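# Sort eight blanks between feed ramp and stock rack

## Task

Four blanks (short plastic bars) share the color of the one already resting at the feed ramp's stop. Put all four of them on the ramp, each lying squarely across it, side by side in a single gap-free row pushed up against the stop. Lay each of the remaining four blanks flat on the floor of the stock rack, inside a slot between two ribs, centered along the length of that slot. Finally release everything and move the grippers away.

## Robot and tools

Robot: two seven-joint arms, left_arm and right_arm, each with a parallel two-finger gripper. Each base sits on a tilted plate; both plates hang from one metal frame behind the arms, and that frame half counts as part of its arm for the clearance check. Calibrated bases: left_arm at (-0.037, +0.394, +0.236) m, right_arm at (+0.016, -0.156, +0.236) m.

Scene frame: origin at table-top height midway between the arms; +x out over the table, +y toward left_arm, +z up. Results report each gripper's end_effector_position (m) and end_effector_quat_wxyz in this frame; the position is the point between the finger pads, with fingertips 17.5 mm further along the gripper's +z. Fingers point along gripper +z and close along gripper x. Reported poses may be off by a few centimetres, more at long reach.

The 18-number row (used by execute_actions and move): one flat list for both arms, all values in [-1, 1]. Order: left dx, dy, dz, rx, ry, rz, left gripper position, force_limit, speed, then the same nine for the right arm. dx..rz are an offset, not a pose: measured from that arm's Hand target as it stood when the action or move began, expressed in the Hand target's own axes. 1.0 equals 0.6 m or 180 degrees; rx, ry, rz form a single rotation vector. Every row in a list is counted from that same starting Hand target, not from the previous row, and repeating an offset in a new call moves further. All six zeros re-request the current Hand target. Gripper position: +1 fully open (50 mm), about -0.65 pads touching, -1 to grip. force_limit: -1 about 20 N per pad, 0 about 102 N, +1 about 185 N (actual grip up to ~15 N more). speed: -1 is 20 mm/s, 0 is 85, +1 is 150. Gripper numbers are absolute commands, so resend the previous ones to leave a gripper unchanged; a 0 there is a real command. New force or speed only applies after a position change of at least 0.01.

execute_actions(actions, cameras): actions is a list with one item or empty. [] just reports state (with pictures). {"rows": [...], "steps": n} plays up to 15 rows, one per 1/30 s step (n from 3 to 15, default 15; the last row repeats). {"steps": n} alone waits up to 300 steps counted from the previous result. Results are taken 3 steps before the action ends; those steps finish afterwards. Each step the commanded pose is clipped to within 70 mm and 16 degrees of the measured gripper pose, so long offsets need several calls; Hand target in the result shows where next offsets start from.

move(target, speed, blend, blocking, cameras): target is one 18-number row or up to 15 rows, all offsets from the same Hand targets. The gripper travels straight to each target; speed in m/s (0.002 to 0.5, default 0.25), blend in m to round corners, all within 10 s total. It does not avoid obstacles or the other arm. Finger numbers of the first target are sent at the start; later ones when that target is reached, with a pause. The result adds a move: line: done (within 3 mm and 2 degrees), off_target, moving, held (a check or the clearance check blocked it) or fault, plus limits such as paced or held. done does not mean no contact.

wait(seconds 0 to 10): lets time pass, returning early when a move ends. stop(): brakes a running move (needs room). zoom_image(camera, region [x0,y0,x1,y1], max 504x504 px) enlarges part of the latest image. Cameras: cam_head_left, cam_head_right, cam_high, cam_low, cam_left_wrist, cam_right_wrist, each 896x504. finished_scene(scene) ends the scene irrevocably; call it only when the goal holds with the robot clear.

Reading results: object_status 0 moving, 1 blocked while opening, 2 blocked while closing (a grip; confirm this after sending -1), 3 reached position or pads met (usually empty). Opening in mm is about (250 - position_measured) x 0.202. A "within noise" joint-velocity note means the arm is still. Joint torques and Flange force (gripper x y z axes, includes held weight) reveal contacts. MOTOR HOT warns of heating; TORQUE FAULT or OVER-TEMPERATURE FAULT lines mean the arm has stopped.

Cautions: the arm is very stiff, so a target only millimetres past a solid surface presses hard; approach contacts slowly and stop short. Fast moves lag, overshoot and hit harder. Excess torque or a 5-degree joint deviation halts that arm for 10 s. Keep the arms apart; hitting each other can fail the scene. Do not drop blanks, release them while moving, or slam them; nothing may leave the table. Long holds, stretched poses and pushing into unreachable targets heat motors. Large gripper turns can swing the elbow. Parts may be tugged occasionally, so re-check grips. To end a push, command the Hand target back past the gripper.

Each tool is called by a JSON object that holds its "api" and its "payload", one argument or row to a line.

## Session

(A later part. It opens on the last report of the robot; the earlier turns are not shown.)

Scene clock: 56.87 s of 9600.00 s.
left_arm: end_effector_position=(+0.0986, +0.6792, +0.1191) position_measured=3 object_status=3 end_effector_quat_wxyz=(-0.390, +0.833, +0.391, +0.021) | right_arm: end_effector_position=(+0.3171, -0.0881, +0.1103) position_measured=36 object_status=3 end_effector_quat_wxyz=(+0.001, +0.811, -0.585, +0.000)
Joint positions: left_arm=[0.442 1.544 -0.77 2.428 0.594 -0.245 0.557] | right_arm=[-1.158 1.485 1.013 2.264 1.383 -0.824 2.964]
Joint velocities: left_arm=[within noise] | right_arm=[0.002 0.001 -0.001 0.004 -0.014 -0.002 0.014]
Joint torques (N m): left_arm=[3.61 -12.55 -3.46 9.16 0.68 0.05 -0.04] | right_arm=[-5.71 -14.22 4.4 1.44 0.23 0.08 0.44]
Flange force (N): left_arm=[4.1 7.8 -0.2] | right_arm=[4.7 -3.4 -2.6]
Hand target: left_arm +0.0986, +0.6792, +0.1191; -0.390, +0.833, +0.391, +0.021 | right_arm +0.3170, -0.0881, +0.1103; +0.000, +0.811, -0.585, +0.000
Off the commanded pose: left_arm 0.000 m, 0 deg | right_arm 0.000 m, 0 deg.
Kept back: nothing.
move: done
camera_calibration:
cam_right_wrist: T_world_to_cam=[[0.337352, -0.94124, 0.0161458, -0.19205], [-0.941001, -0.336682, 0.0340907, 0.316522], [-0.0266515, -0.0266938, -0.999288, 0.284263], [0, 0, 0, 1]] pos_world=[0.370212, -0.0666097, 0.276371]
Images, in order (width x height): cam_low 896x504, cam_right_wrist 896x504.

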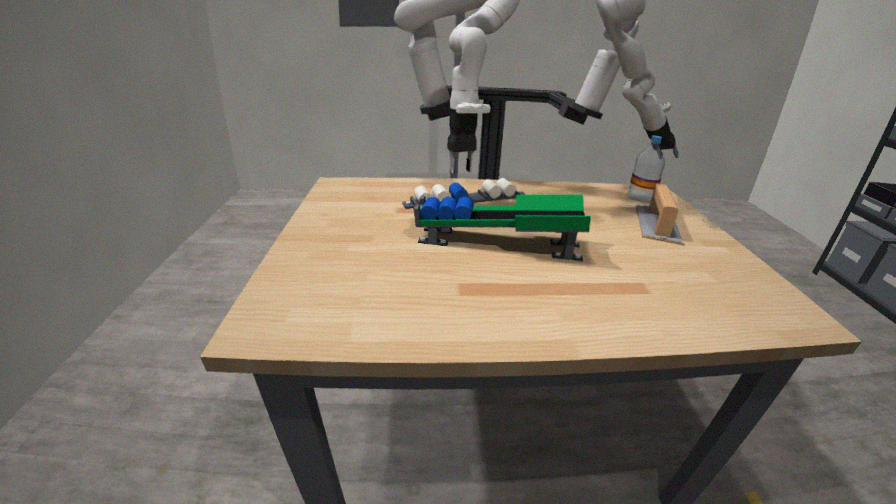

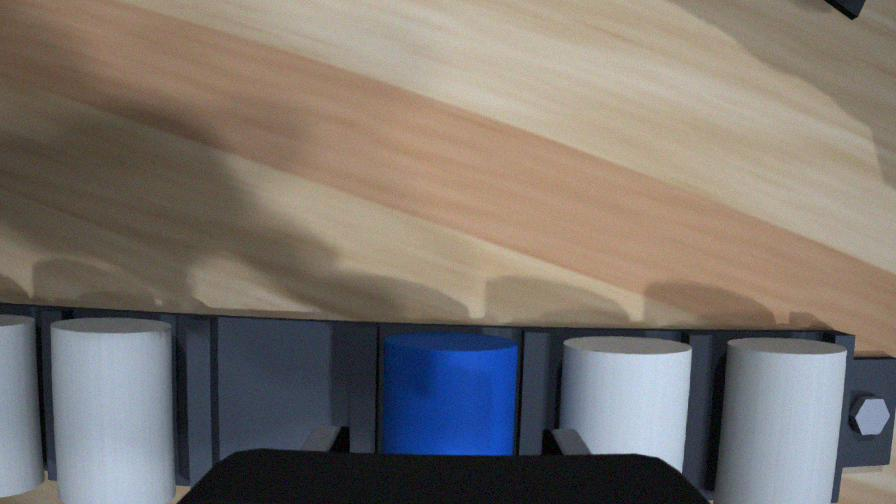

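{"api": "move", "payload": {
  "target": [
    [0,0,0,0,0,0,1,-0.8,0,0.0035,0.0083,0.04,0,0,0,0.78,-0.8,-1],
    [0,0,0,0,0,0,1,-0.8,0,0.0035,0.0083,0.1,0,0,0,0.78,-0.8,-1]
  ],
  "cameras": ["cam_low","cam_right_wrist"],
  "speed": [0.1,0.04]
}}

Scene clock: 59.07 s of 9600.00 s.
left_arm: end_effector_position=(+0.0986, +0.6792, +0.1191) position_measured=3 object_status=3 end_effector_quat_wxyz=(-0.390, +0.833, +0.391, +0.021) | right_arm: end_effector_position=(+0.3129, -0.0917, +0.0504) position_measured=36 object_status=3 end_effector_quat_wxyz=(+0.000, +0.811, -0.585, +0.000)
Joint positions: left_arm=[0.442 1.544 -0.77 2.428 0.594 -0.245 0.557] | right_arm=[-1.111 1.638 0.928 2.224 1.178 -0.844 3.076]
Joint velocities: within noise
Joint torques (N m): left_arm=[3.6 -12.63 -3.41 9.13 0.67 0.04 -0.07] | right_arm=[-5.68 -14.74 4.25 2.72 0.2 0.11 0.33]
Flange force (N): left_arm=[4.0 8.0 -0.2] | right_arm=[5.2 -3.2 -2.6]
Hand target: left_arm +0.0986, +0.6792, +0.1191; -0.390, +0.833, +0.391, +0.021 | right_arm +0.3129, -0.0917, +0.0503; +0.000, +0.811, -0.585, +0.000
Off the commanded pose: left_arm 0.000 m, 0 deg | right_arm 0.000 m, 0 deg.
Kept back: nothing.
move: done
camera_calibration:
cam_right_wrist: T_world_to_cam=[[0.337358, -0.941242, 0.0159408, -0.193035], [-0.941005, -0.3367, 0.0338116, 0.313476], [-0.0264576, -0.026407, -0.999301, 0.224095], [0, 0, 0, 1]] pos_world=[0.366033, -0.0702272, 0.216417]
Images, in order (width x height): cam_low 896x504, cam_right_wrist 896x504.

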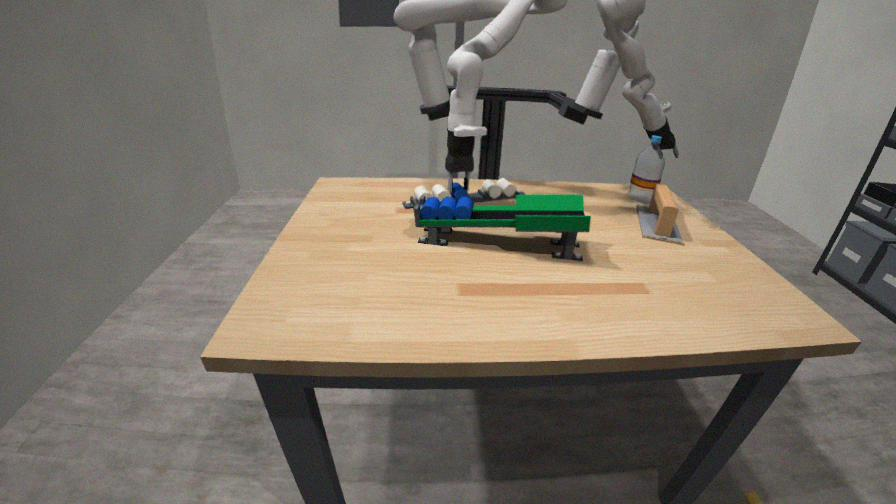

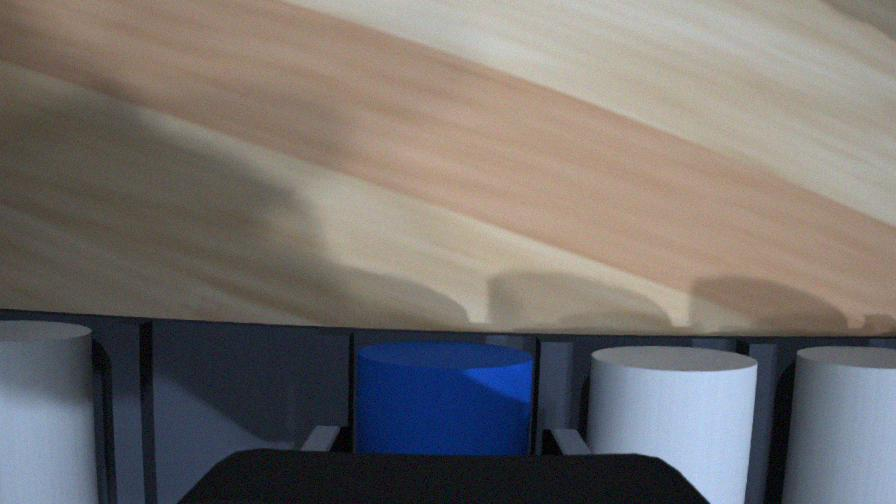

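{"api": "move", "payload": {
  "target": [0,0,0,0,0,0,1,-0.8,0,0,0,0.0117,0,0,0,0.78,-0.8,-1],
  "cameras": [],
  "speed": 0.04
}}

{"api": "move", "payload": {
  "target": [0,0,0,0,0,0,1,-0.8,0,0,0,0,0,0,0,-1,-0.8,-0.5],
  "cameras": []
}}

Scene clock: 60.00 s of 9600.00 s.
left_arm: end_effector_position=(+0.0986, +0.6792, +0.1191) position_measured=3 object_status=3 end_effector_quat_wxyz=(-0.390, +0.833, +0.391, +0.021) | right_arm: end_effector_position=(+0.3129, -0.0917, +0.0433) position_measured=36 object_status=3 end_effector_quat_wxyz=(+0.000, +0.811, -0.585, +0.000)
Joint positions: left_arm=[0.442 1.544 -0.77 2.428 0.594 -0.245 0.557] | right_arm=[-1.107 1.655 0.919 2.215 1.159 -0.846 3.082]
Joint velocities: within noise
Joint torques (N m): left_arm=[3.58 -12.57 -3.51 9.12 0.67 0.03 -0.06] | right_arm=[-5.66 -14.67 4.51 3.06 0.27 0.13 0.35]
Flange force (N): left_arm=[3.9 7.9 -0.3] | right_arm=[4.6 -3.6 -2.1]
Hand target: left_arm +0.0986, +0.6792, +0.1191; -0.390, +0.833, +0.391, +0.021 | right_arm +0.3129, -0.0917, +0.0433; +0.000, +0.811, -0.585, +0.000
Off the commanded pose: left_arm 0.000 m, 0 deg | right_arm 0.000 m, 0 deg.
Kept back: nothing.
move: done
No camera images: "cameras" was empty.

Scene clock: 60.70 s of 9600.00 s.
left_arm: end_effector_position=(+0.0986, +0.6792, +0.1191) position_measured=3 object_status=3 end_effector_quat_wxyz=(-0.390, +0.833, +0.391, +0.021) | right_arm: end_effector_position=(+0.3129, -0.0917, +0.0433) position_measured=56 object_status=2 end_effector_quat_wxyz=(+0.000, +0.811, -0.585, +0.000)
Joint positions: left_arm=[0.442 1.544 -0.77 2.428 0.594 -0.245 0.557] | right_arm=[-1.107 1.655 0.919 2.215 1.159 -0.846 3.082]
Joint velocities: within noise
Joint torques (N m): left_arm=[3.65 -12.64 -3.48 9.13 0.67 0.03 -0.08] | right_arm=[-5.52 -14.52 4.21 2.81 0.2 0.14 0.25]
Flange force (N): left_arm=[3.8 7.8 0.1] | right_arm=[5.1 -3.0 -3.4]
Hand target: left_arm +0.0986, +0.6792, +0.1191; -0.390, +0.833, +0.391, +0.021 | right_arm +0.3129, -0.0917, +0.0433; +0.000, +0.811, -0.585, +0.000
Off the commanded pose: left_arm 0.000 m, 0 deg | right_arm 0.000 m, 0 deg.
Kept back: nothing.
move: done
No camera images: "cameras" was empty.

{"api": "move", "payload": {
  "target": [
    [0,0,0,0,0,0,1,-0.8,0,0,0,-0.2,0,0,0,-1,-0.8,-0.5],
    [0,0,0,0,0,0,1,-0.8,0,0.0585,-0.4268,-0.2278,0,0,0.1644,-1,-0.8,-0.5]
  ],
  "cameras": ["cam_low","cam_right_wrist"],
  "speed": [0.15,0.25]
}}

{"api": "zoom_image", "payload": {
  "camera": "cam_low",
  "region": [395, 125, 535, 245]
}}

Scene clock: 63.80 s of 9600.00 s.
left_arm: end_effector_position=(+0.0986, +0.6792, +0.1191) position_measured=3 object_status=3 end_effector_quat_wxyz=(-0.390, +0.833, +0.391, +0.021) | right_arm: end_effector_position=(+0.5670, -0.0440, +0.1797) position_measured=56 object_status=2 end_effector_quat_wxyz=(+0.000, -0.635, +0.772, +0.000)
Joint positions: left_arm=[0.442 1.544 -0.77 2.428 0.594 -0.245 0.557] | right_arm=[-0.892 1.49 1.286 1.389 1.969 -1.165 1.742]
Joint velocities: left_arm=[within noise] | right_arm=[0.003 0.002 0.001 -0.009 0.003 -0.006 -0.005]
Joint torques (N m): left_arm=[3.59 -12.58 -3.42 9.2 0.68 0.05 -0.06] | right_arm=[-8.33 -21.47 7.13 -3.41 0.28 0.16 0.22]
Flange force (N): left_arm=[4.1 8.1 -0.2] | right_arm=[0.8 -4.6 -1.1]
Hand target: left_arm +0.0986, +0.6792, +0.1191; -0.390, +0.833, +0.391, +0.021 | right_arm +0.5671, -0.0440, +0.1797; +0.000, -0.635, +0.772, +0.000
Off the commanded pose: left_arm 0.000 m, 0 deg | right_arm 0.000 m, 0 deg.
Kept back: nothing.
move: done
camera_calibration:
cam_right_wrist: T_world_to_cam=[[-0.171366, -0.985072, 0.0163479, 0.0505326], [-0.984554, 0.171833, 0.0335807, 0.61137], [-0.0358885, -0.0103408, -0.999302, 0.367396], [0, 0, 0, 1]] pos_world=[0.623771, -0.0514762, 0.345783]
Images, in order (width x height): cam_low 896x504, cam_right_wrist 896x504.

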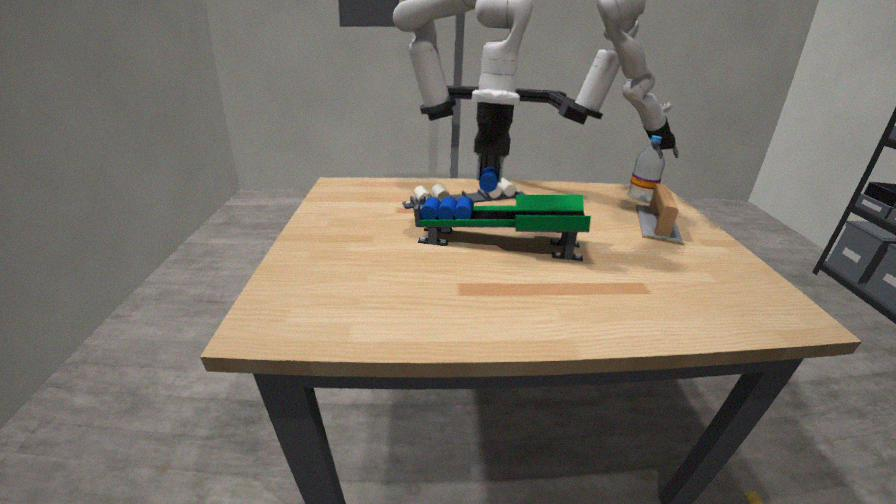

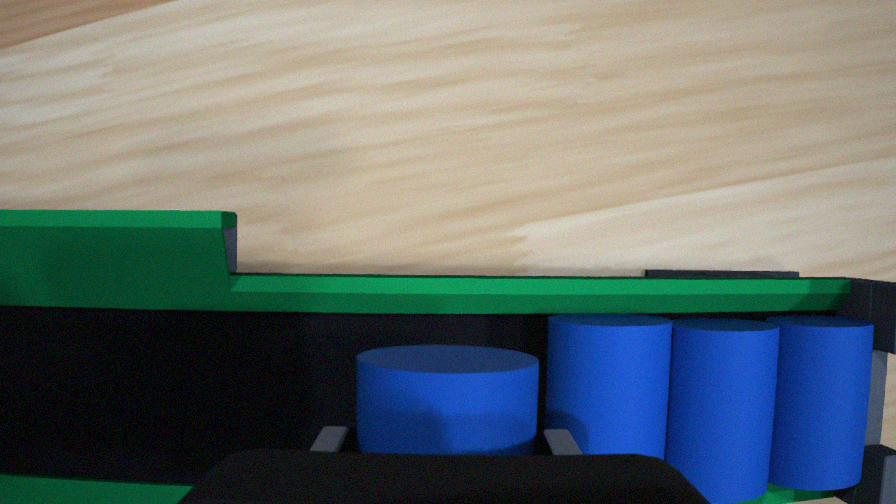

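Scaled by 3.600 from the camera's 896x504 image, which has a finer 1280x720 frame.

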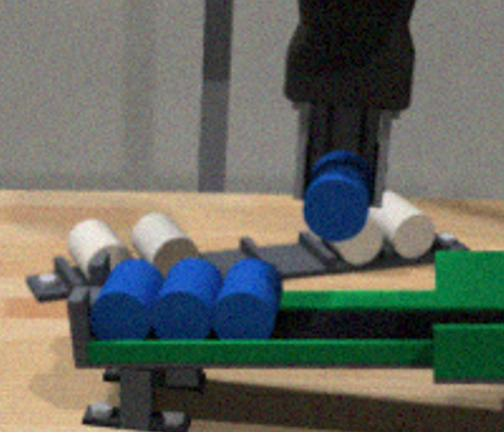

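{"api": "move", "payload": {
  "target": [
    [0,0,0,0,0,0,1,-0.8,0,0,0,0.08,0,0,0,-1,-0.8,-0.5],
    [0,0,0,0,0,0,1,-0.8,0,0,0,0.117,0,0,0,-1,-0.8,-0.5]
  ],
  "cameras": ["cam_low","cam_right_wrist"],
  "speed": [0.15,0.04]
}}

{"api": "zoom_image", "payload": {
  "camera": "cam_low",
  "region": [395, 145, 535, 245]
}}

Scene clock: 65.67 s of 9600.00 s.
left_arm: end_effector_position=(+0.0986, +0.6792, +0.1191) position_measured=3 object_status=3 end_effector_quat_wxyz=(-0.390, +0.833, +0.391, +0.021) | right_arm: end_effector_position=(+0.5670, -0.0440, +0.1096) position_measured=56 object_status=2 end_effector_quat_wxyz=(+0.000, -0.635, +0.772, +0.000)
Joint positions: left_arm=[0.442 1.544 -0.77 2.428 0.594 -0.245 0.557] | right_arm=[-0.849 1.59 1.22 1.37 1.891 -1.073 1.766]
Joint velocities: within noise
Joint torques (N m): left_arm=[3.56 -12.56 -3.46 9.18 0.66 0.06 -0.05] | right_arm=[-8.51 -21.93 6.81 -2.62 0.22 0.26 0.23]
Flange force (N): left_arm=[4.0 8.0 -0.3] | right_arm=[0.8 -5.3 -1.2]
Hand target: left_arm +0.0986, +0.6792, +0.1191; -0.390, +0.833, +0.391, +0.021 | right_arm +0.5670, -0.0440, +0.1095; +0.000, -0.635, +0.772, +0.000
Off the commanded pose: left_arm 0.000 m, 0 deg | right_arm 0.000 m, 0 deg.
Kept back: nothing.
move: done
camera_calibration:
cam_right_wrist: T_world_to_cam=[[-0.171413, -0.985062, 0.0164376, 0.0517154], [-0.984539, 0.171885, 0.0337339, 0.613704], [-0.0360553, -0.010401, -0.999296, 0.297411], [0, 0, 0, 1]] pos_world=[0.623804, -0.0514502, 0.275648]
Images, in order (width x height): cam_low 896x504, cam_right_wrist 896x504.

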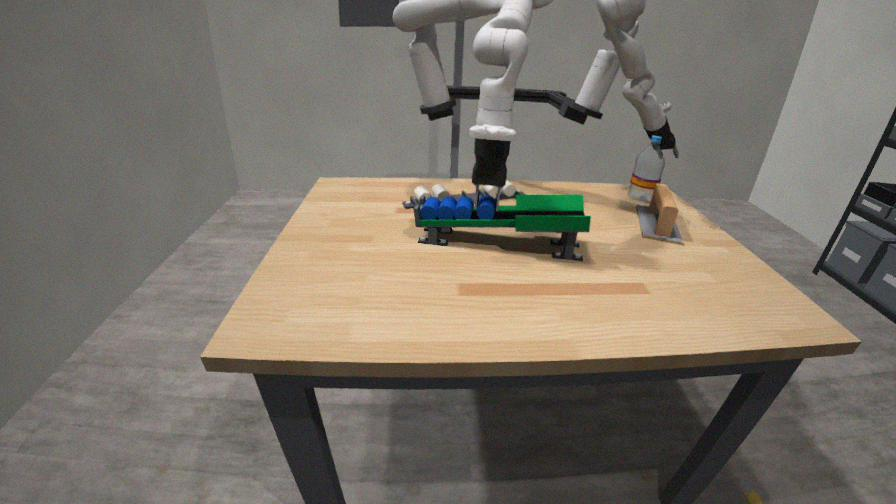

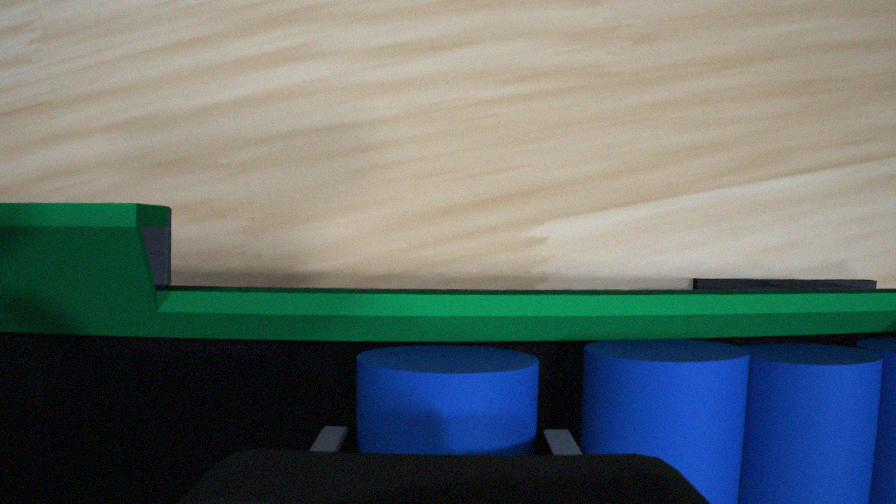

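Scaled by 3.600 from the camera's 896x504 image, which has a finer 1280x720 frame.

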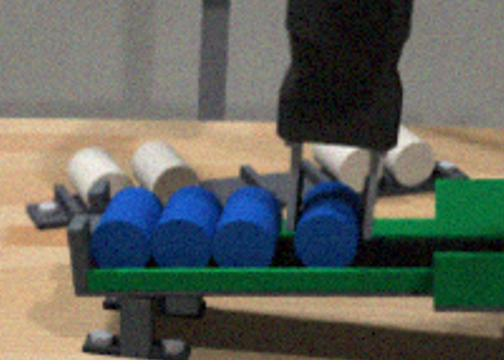

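{"api": "move", "payload": {
  "target": [0,0,0,0,0,0,1,-0.8,0,0,0,0.0045,0,0,0,-1,-0.8,-0.5],
  "cameras": [],
  "speed": 0.02
}}

Scene clock: 66.60 s of 9600.00 s.
left_arm: end_effector_position=(+0.0986, +0.6792, +0.1191) position_measured=3 object_status=3 end_effector_quat_wxyz=(-0.390, +0.833, +0.391, +0.021) | right_arm: end_effector_position=(+0.5670, -0.0440, +0.1068) position_measured=56 object_status=2 end_effector_quat_wxyz=(+0.000, -0.635, +0.772, +0.000)
Joint positions: left_arm=[0.442 1.544 -0.77 2.428 0.594 -0.245 0.557] | right_arm=[-0.847 1.594 1.218 1.368 1.888 -1.069 1.767]
Joint velocities: within noise
Joint torques (N m): left_arm=[3.62 -12.62 -3.48 9.13 0.66 0.06 -0.08] | right_arm=[-8.42 -22.04 6.93 -2.46 0.23 0.16 0.24]
Flange force (N): left_arm=[3.8 7.8 0.0] | right_arm=[0.4 -5.5 -0.8]
Hand target: left_arm +0.0986, +0.6792, +0.1191; -0.390, +0.833, +0.391, +0.021 | right_arm +0.5670, -0.0440, +0.1068; +0.000, -0.635, +0.772, +0.000
Off the commanded pose: left_arm 0.000 m, 0 deg | right_arm 0.000 m, 0 deg.
Kept back: nothing.
move: done
No camera images: "cameras" was empty.

{"api": "move", "payload": {
  "target": [0,0,0,0,0,0,1,-0.8,0,0,0,0.003,0,0,0,-1,-0.8,-0.5],
  "cameras": [],
  "speed": 0.02
}}

Scene clock: 67.53 s of 9600.00 s.
left_arm: end_effector_position=(+0.0986, +0.6792, +0.1191) position_measured=3 object_status=3 end_effector_quat_wxyz=(-0.390, +0.833, +0.391, +0.021) | right_arm: end_effector_position=(+0.5670, -0.0440, +0.1051) position_measured=56 object_status=2 end_effector_quat_wxyz=(+0.000, -0.635, +0.772, +0.000)
Joint positions: left_arm=[0.442 1.544 -0.77 2.428 0.594 -0.245 0.557] | right_arm=[-0.846 1.597 1.216 1.367 1.886 -1.067 1.767]
Joint velocities: within noise
Joint torques (N m): left_arm=[3.58 -12.62 -3.47 9.08 0.66 0.06 -0.09] | right_arm=[-4.39 -10.05 0.67 -5.94 -3.14 4.39 0.25]
Flange force (N): left_arm=[3.7 7.8 -0.2] | right_arm=[8.1 7.9 -37.4]
Hand target: left_arm +0.0986, +0.6792, +0.1191; -0.390, +0.833, +0.391, +0.021 | right_arm +0.5670, -0.0440, +0.1050; +0.000, -0.635, +0.772, +0.000
Off the commanded pose: left_arm 0.000 m, 0 deg | right_arm 0.000 m, 0 deg.
Kept back: nothing.
move: done
No camera images: "cameras" was empty.

{"api": "move", "payload": {
  "target": [0,0,0,0,0,0,1,-0.8,0,0,0,-0.002,0,0,0,-1,-0.8,-0.5],
  "cameras": [],
  "speed": 0.02
}}

{"api": "move", "payload": {
  "target": [0,0,0,0,0,0,1,-0.8,0,0,0,0,0,0,0,0.83,-0.8,-1],
  "cameras": []
}}

{"api": "move", "payload": {
  "target": [0,0,0,0,0,0,1,-0.8,0,0,0,-0.13,0,0,0,0.83,-0.8,-1],
  "cameras": ["cam_low","cam_right_wrist","cam_head_left"],
  "speed": 0.1
}}

{"api": "zoom_image", "payload": {
  "camera": "cam_low",
  "region": [395, 145, 535, 245]
}}

Scene clock: 68.47 s of 9600.00 s.
left_arm: end_effector_position=(+0.0986, +0.6792, +0.1191) position_measured=3 object_status=3 end_effector_quat_wxyz=(-0.390, +0.833, +0.391, +0.021) | right_arm: end_effector_position=(+0.5670, -0.0440, +0.1061) position_measured=56 object_status=2 end_effector_quat_wxyz=(+0.000, -0.635, +0.772, +0.000)
Joint positions: left_arm=[0.442 1.544 -0.77 2.428 0.594 -0.245 0.557] | right_arm=[-0.846 1.595 1.217 1.368 1.887 -1.069 1.767]
Joint velocities: within noise
Joint torques (N m): left_arm=[3.54 -12.55 -3.51 9.16 0.65 0.02 -0.07] | right_arm=[-6.44 -16.4 4.11 -3.28 -0.76 1.61 0.24]
Flange force (N): left_arm=[3.9 8.2 -0.5] | right_arm=[2.9 -0.8 -16.2]
Hand target: left_arm +0.0986, +0.6792, +0.1191; -0.390, +0.833, +0.391, +0.021 | right_arm +0.5670, -0.0440, +0.1062; +0.000, -0.635, +0.772, +0.000
Off the commanded pose: left_arm 0.000 m, 0 deg | right_arm 0.000 m, 0 deg.
Kept back: nothing.
move: done
No camera images: "cameras" was empty.

Scene clock: 69.17 s of 9600.00 s.
left_arm: end_effector_position=(+0.0986, +0.6792, +0.1191) position_measured=3 object_status=3 end_effector_quat_wxyz=(-0.390, +0.833, +0.391, +0.021) | right_arm: end_effector_position=(+0.5670, -0.0440, +0.1062) position_measured=29 object_status=3 end_effector_quat_wxyz=(+0.000, -0.635, +0.772, +0.000)
Joint positions: left_arm=[0.442 1.544 -0.77 2.428 0.594 -0.245 0.557] | right_arm=[-0.846 1.595 1.217 1.368 1.887 -1.069 1.767]
Joint velocities: within noise
Joint torques (N m): left_arm=[3.58 -12.6 -3.44 9.09 0.67 0.06 -0.04] | right_arm=[-8.39 -21.7 6.76 -2.43 0.24 0.16 0.24]
Flange force (N): left_arm=[3.9 7.8 -0.2] | right_arm=[0.6 -5.5 -1.5]
Hand target: left_arm +0.0986, +0.6792, +0.1191; -0.390, +0.833, +0.391, +0.021 | right_arm +0.5670, -0.0440, +0.1062; +0.000, -0.635, +0.772, +0.000
Off the commanded pose: left_arm 0.000 m, 0 deg | right_arm 0.000 m, 0 deg.
Kept back: nothing.
move: done
No camera images: "cameras" was empty.

Scene clock: 70.30 s of 9600.00 s.
left_arm: end_effector_position=(+0.0986, +0.6792, +0.1191) position_measured=3 object_status=3 end_effector_quat_wxyz=(-0.390, +0.833, +0.391, +0.021) | right_arm: end_effector_position=(+0.5670, -0.0440, +0.1841) position_measured=29 object_status=3 end_effector_quat_wxyz=(+0.000, -0.635, +0.773, +0.000)
Joint positions: left_arm=[0.442 1.544 -0.77 2.428 0.594 -0.245 0.557] | right_arm=[-0.894 1.484 1.29 1.388 1.975 -1.171 1.739]
Joint velocities: within noise
Joint torques (N m): left_arm=[3.58 -12.69 -3.46 9.14 0.67 0.04 -0.09] | right_arm=[-8.3 -20.93 6.74 -3.09 0.35 0.21 0.27]
Flange force (N): left_arm=[3.7 8.1 -0.1] | right_arm=[0.2 -6.0 -2.2]
Hand target: left_arm +0.0986, +0.6792, +0.1191; -0.390, +0.833, +0.391, +0.021 | right_arm +0.5671, -0.0440, +0.1842; +0.000, -0.635, +0.772, +0.000
Off the commanded pose: left_arm 0.000 m, 0 deg | right_arm 0.000 m, 0 deg.
Kept back: nothing.
move: done
camera_calibration:
cam_right_wrist: T_world_to_cam=[[-0.171498, -0.985046, 0.0165028, 0.0505065], [-0.98452, 0.171974, 0.033836, 0.611191], [-0.0361681, -0.0104445, -0.999291, 0.371954], [0, 0, 0, 1]] pos_world=[0.623845, -0.0514725, 0.350177]
Images, in order (width x height): cam_head_left 896x504, cam_low 896x504, cam_right_wrist 896x504.

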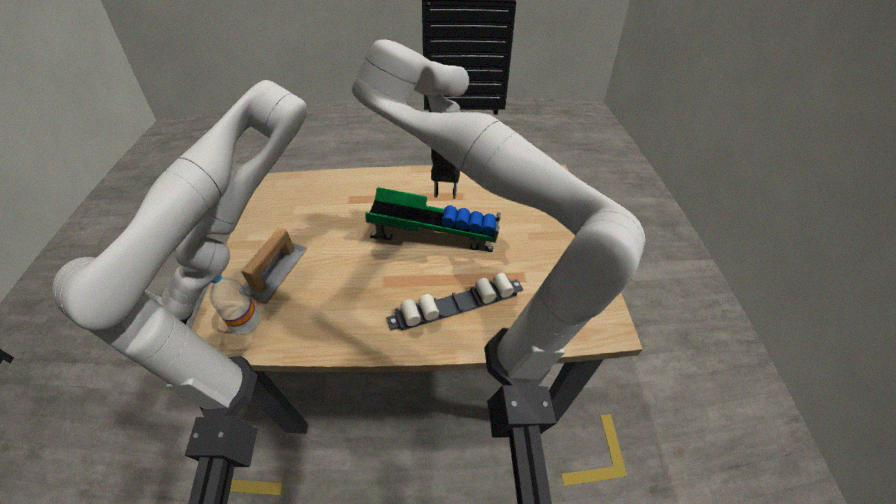

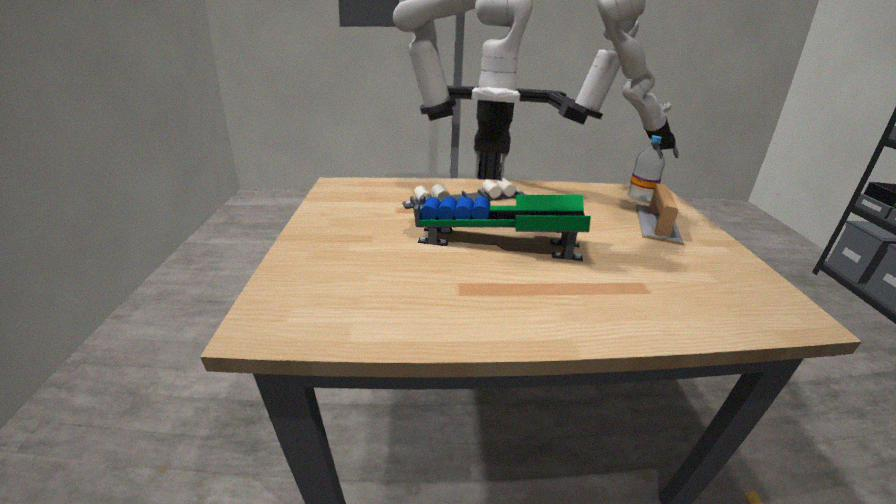

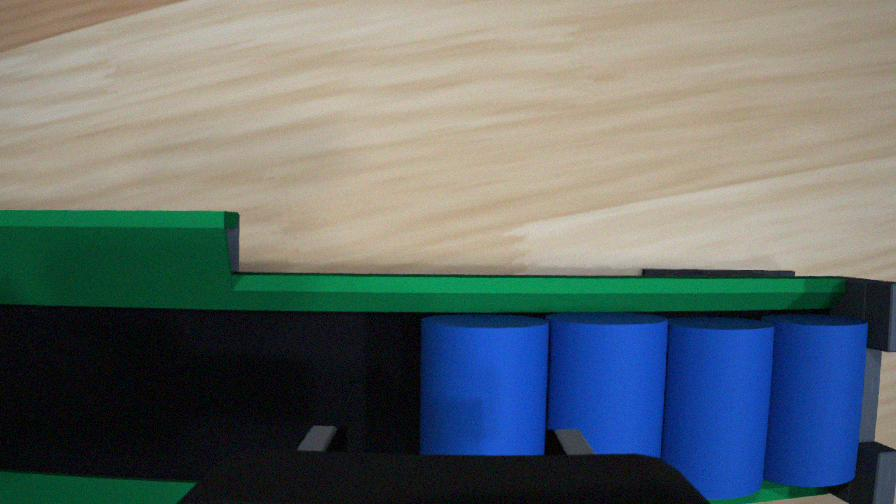

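Scaled by 3.600 from the camera's 896x504 image, which has a finer 1280x720 frame.

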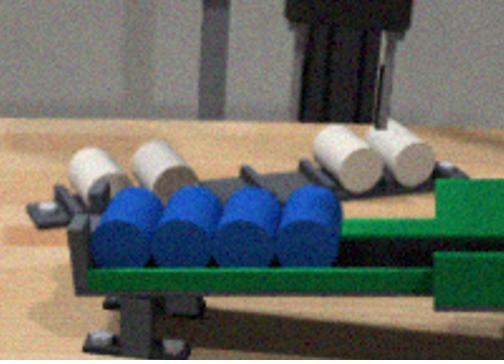

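{"api": "move", "payload": {
  "target": [0,0,0,0,0,0,1,-0.8,0,0.1448,0.5523,-0.16,0,0,-0.1644,0.83,-0.8,-1],
  "cameras": ["cam_low","cam_right_wrist"]
}}

{"api": "zoom_image", "payload": {
  "camera": "cam_right_wrist",
  "region": [60, 60, 480, 300]
}}

{"api": "zoom_image", "payload": {
  "camera": "cam_right_wrist",
  "region": [440, 60, 860, 300]
}}

Scene clock: 72.47 s of 9600.00 s.
left_arm: end_effector_position=(+0.0986, +0.6792, +0.1191) position_measured=3 object_status=3 end_effector_quat_wxyz=(-0.390, +0.833, +0.391, +0.021) | right_arm: end_effector_position=(+0.2253, -0.0651, +0.2805) position_measured=29 object_status=3 end_effector_quat_wxyz=(+0.000, +0.811, -0.585, +0.000)
Joint positions: left_arm=[0.442 1.544 -0.77 2.428 0.594 -0.245 0.557] | right_arm=[-1.648 1.132 1.394 2.434 1.991 -0.938 2.457]
Joint velocities: within noise
Joint torques (N m): left_arm=[3.63 -12.58 -3.52 9.11 0.62 0.07 -0.05] | right_arm=[-3.7 -9.98 3.45 -3.05 0.37 0.18 0.28]
Flange force (N): left_arm=[3.7 7.7 0.0] | right_arm=[4.8 -2.7 -1.7]
Hand target: left_arm +0.0986, +0.6792, +0.1191; -0.390, +0.833, +0.391, +0.021 | right_arm +0.2252, -0.0651, +0.2806; +0.000, +0.811, -0.585, +0.000
Off the commanded pose: left_arm 0.000 m, 0 deg | right_arm 0.000 m, 0 deg.
Kept back: nothing.
move: done
camera_calibration:
cam_right_wrist: T_world_to_cam=[[0.337363, -0.94124, 0.0159277, -0.142107], [-0.941001, -0.336704, 0.033883, 0.23216], [-0.0265291, -0.0264189, -0.999299, 0.45248], [0, 0, 0, 1]] pos_world=[0.278409, -0.0436334, 0.44656]
Images, in order (width x height): cam_low 896x504, cam_right_wrist 896x504.

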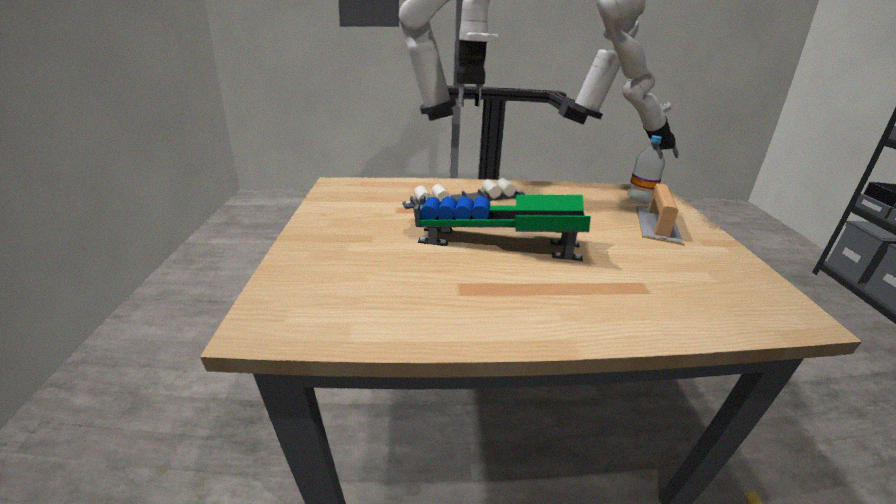

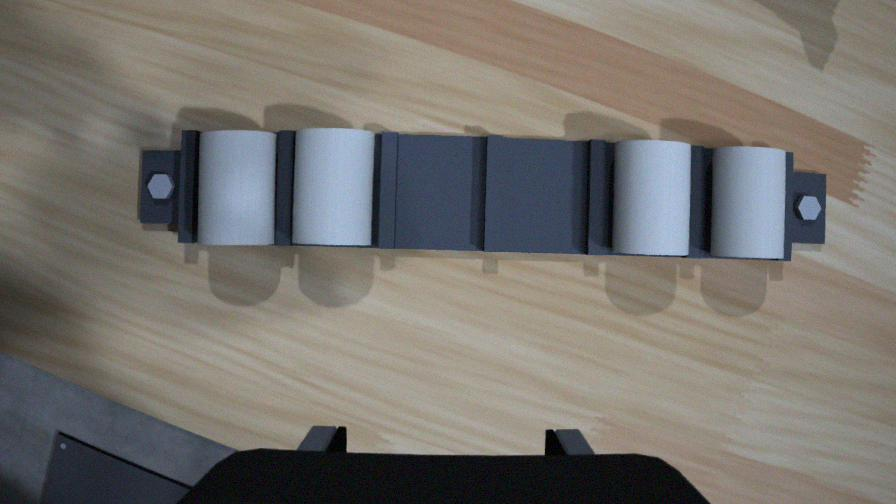

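Scaled by 1.200 from the camera's 896x504 image, which has a finer 1280x720 frame.

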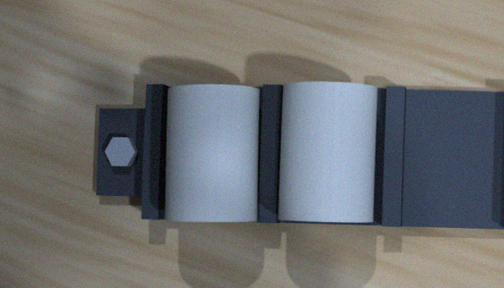

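Scaled by 1.200 from the camera's 896x504 image, which has a finer 1280x720 frame.

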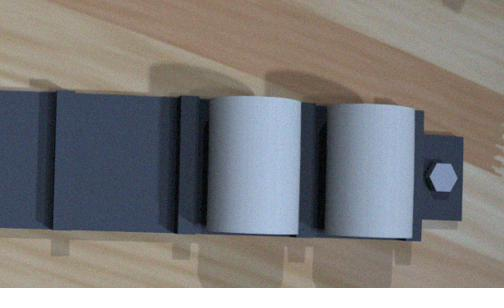

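{"api": "finished_scene", "payload": {
  "scene": 1
}}

The scene is finished: the task was done.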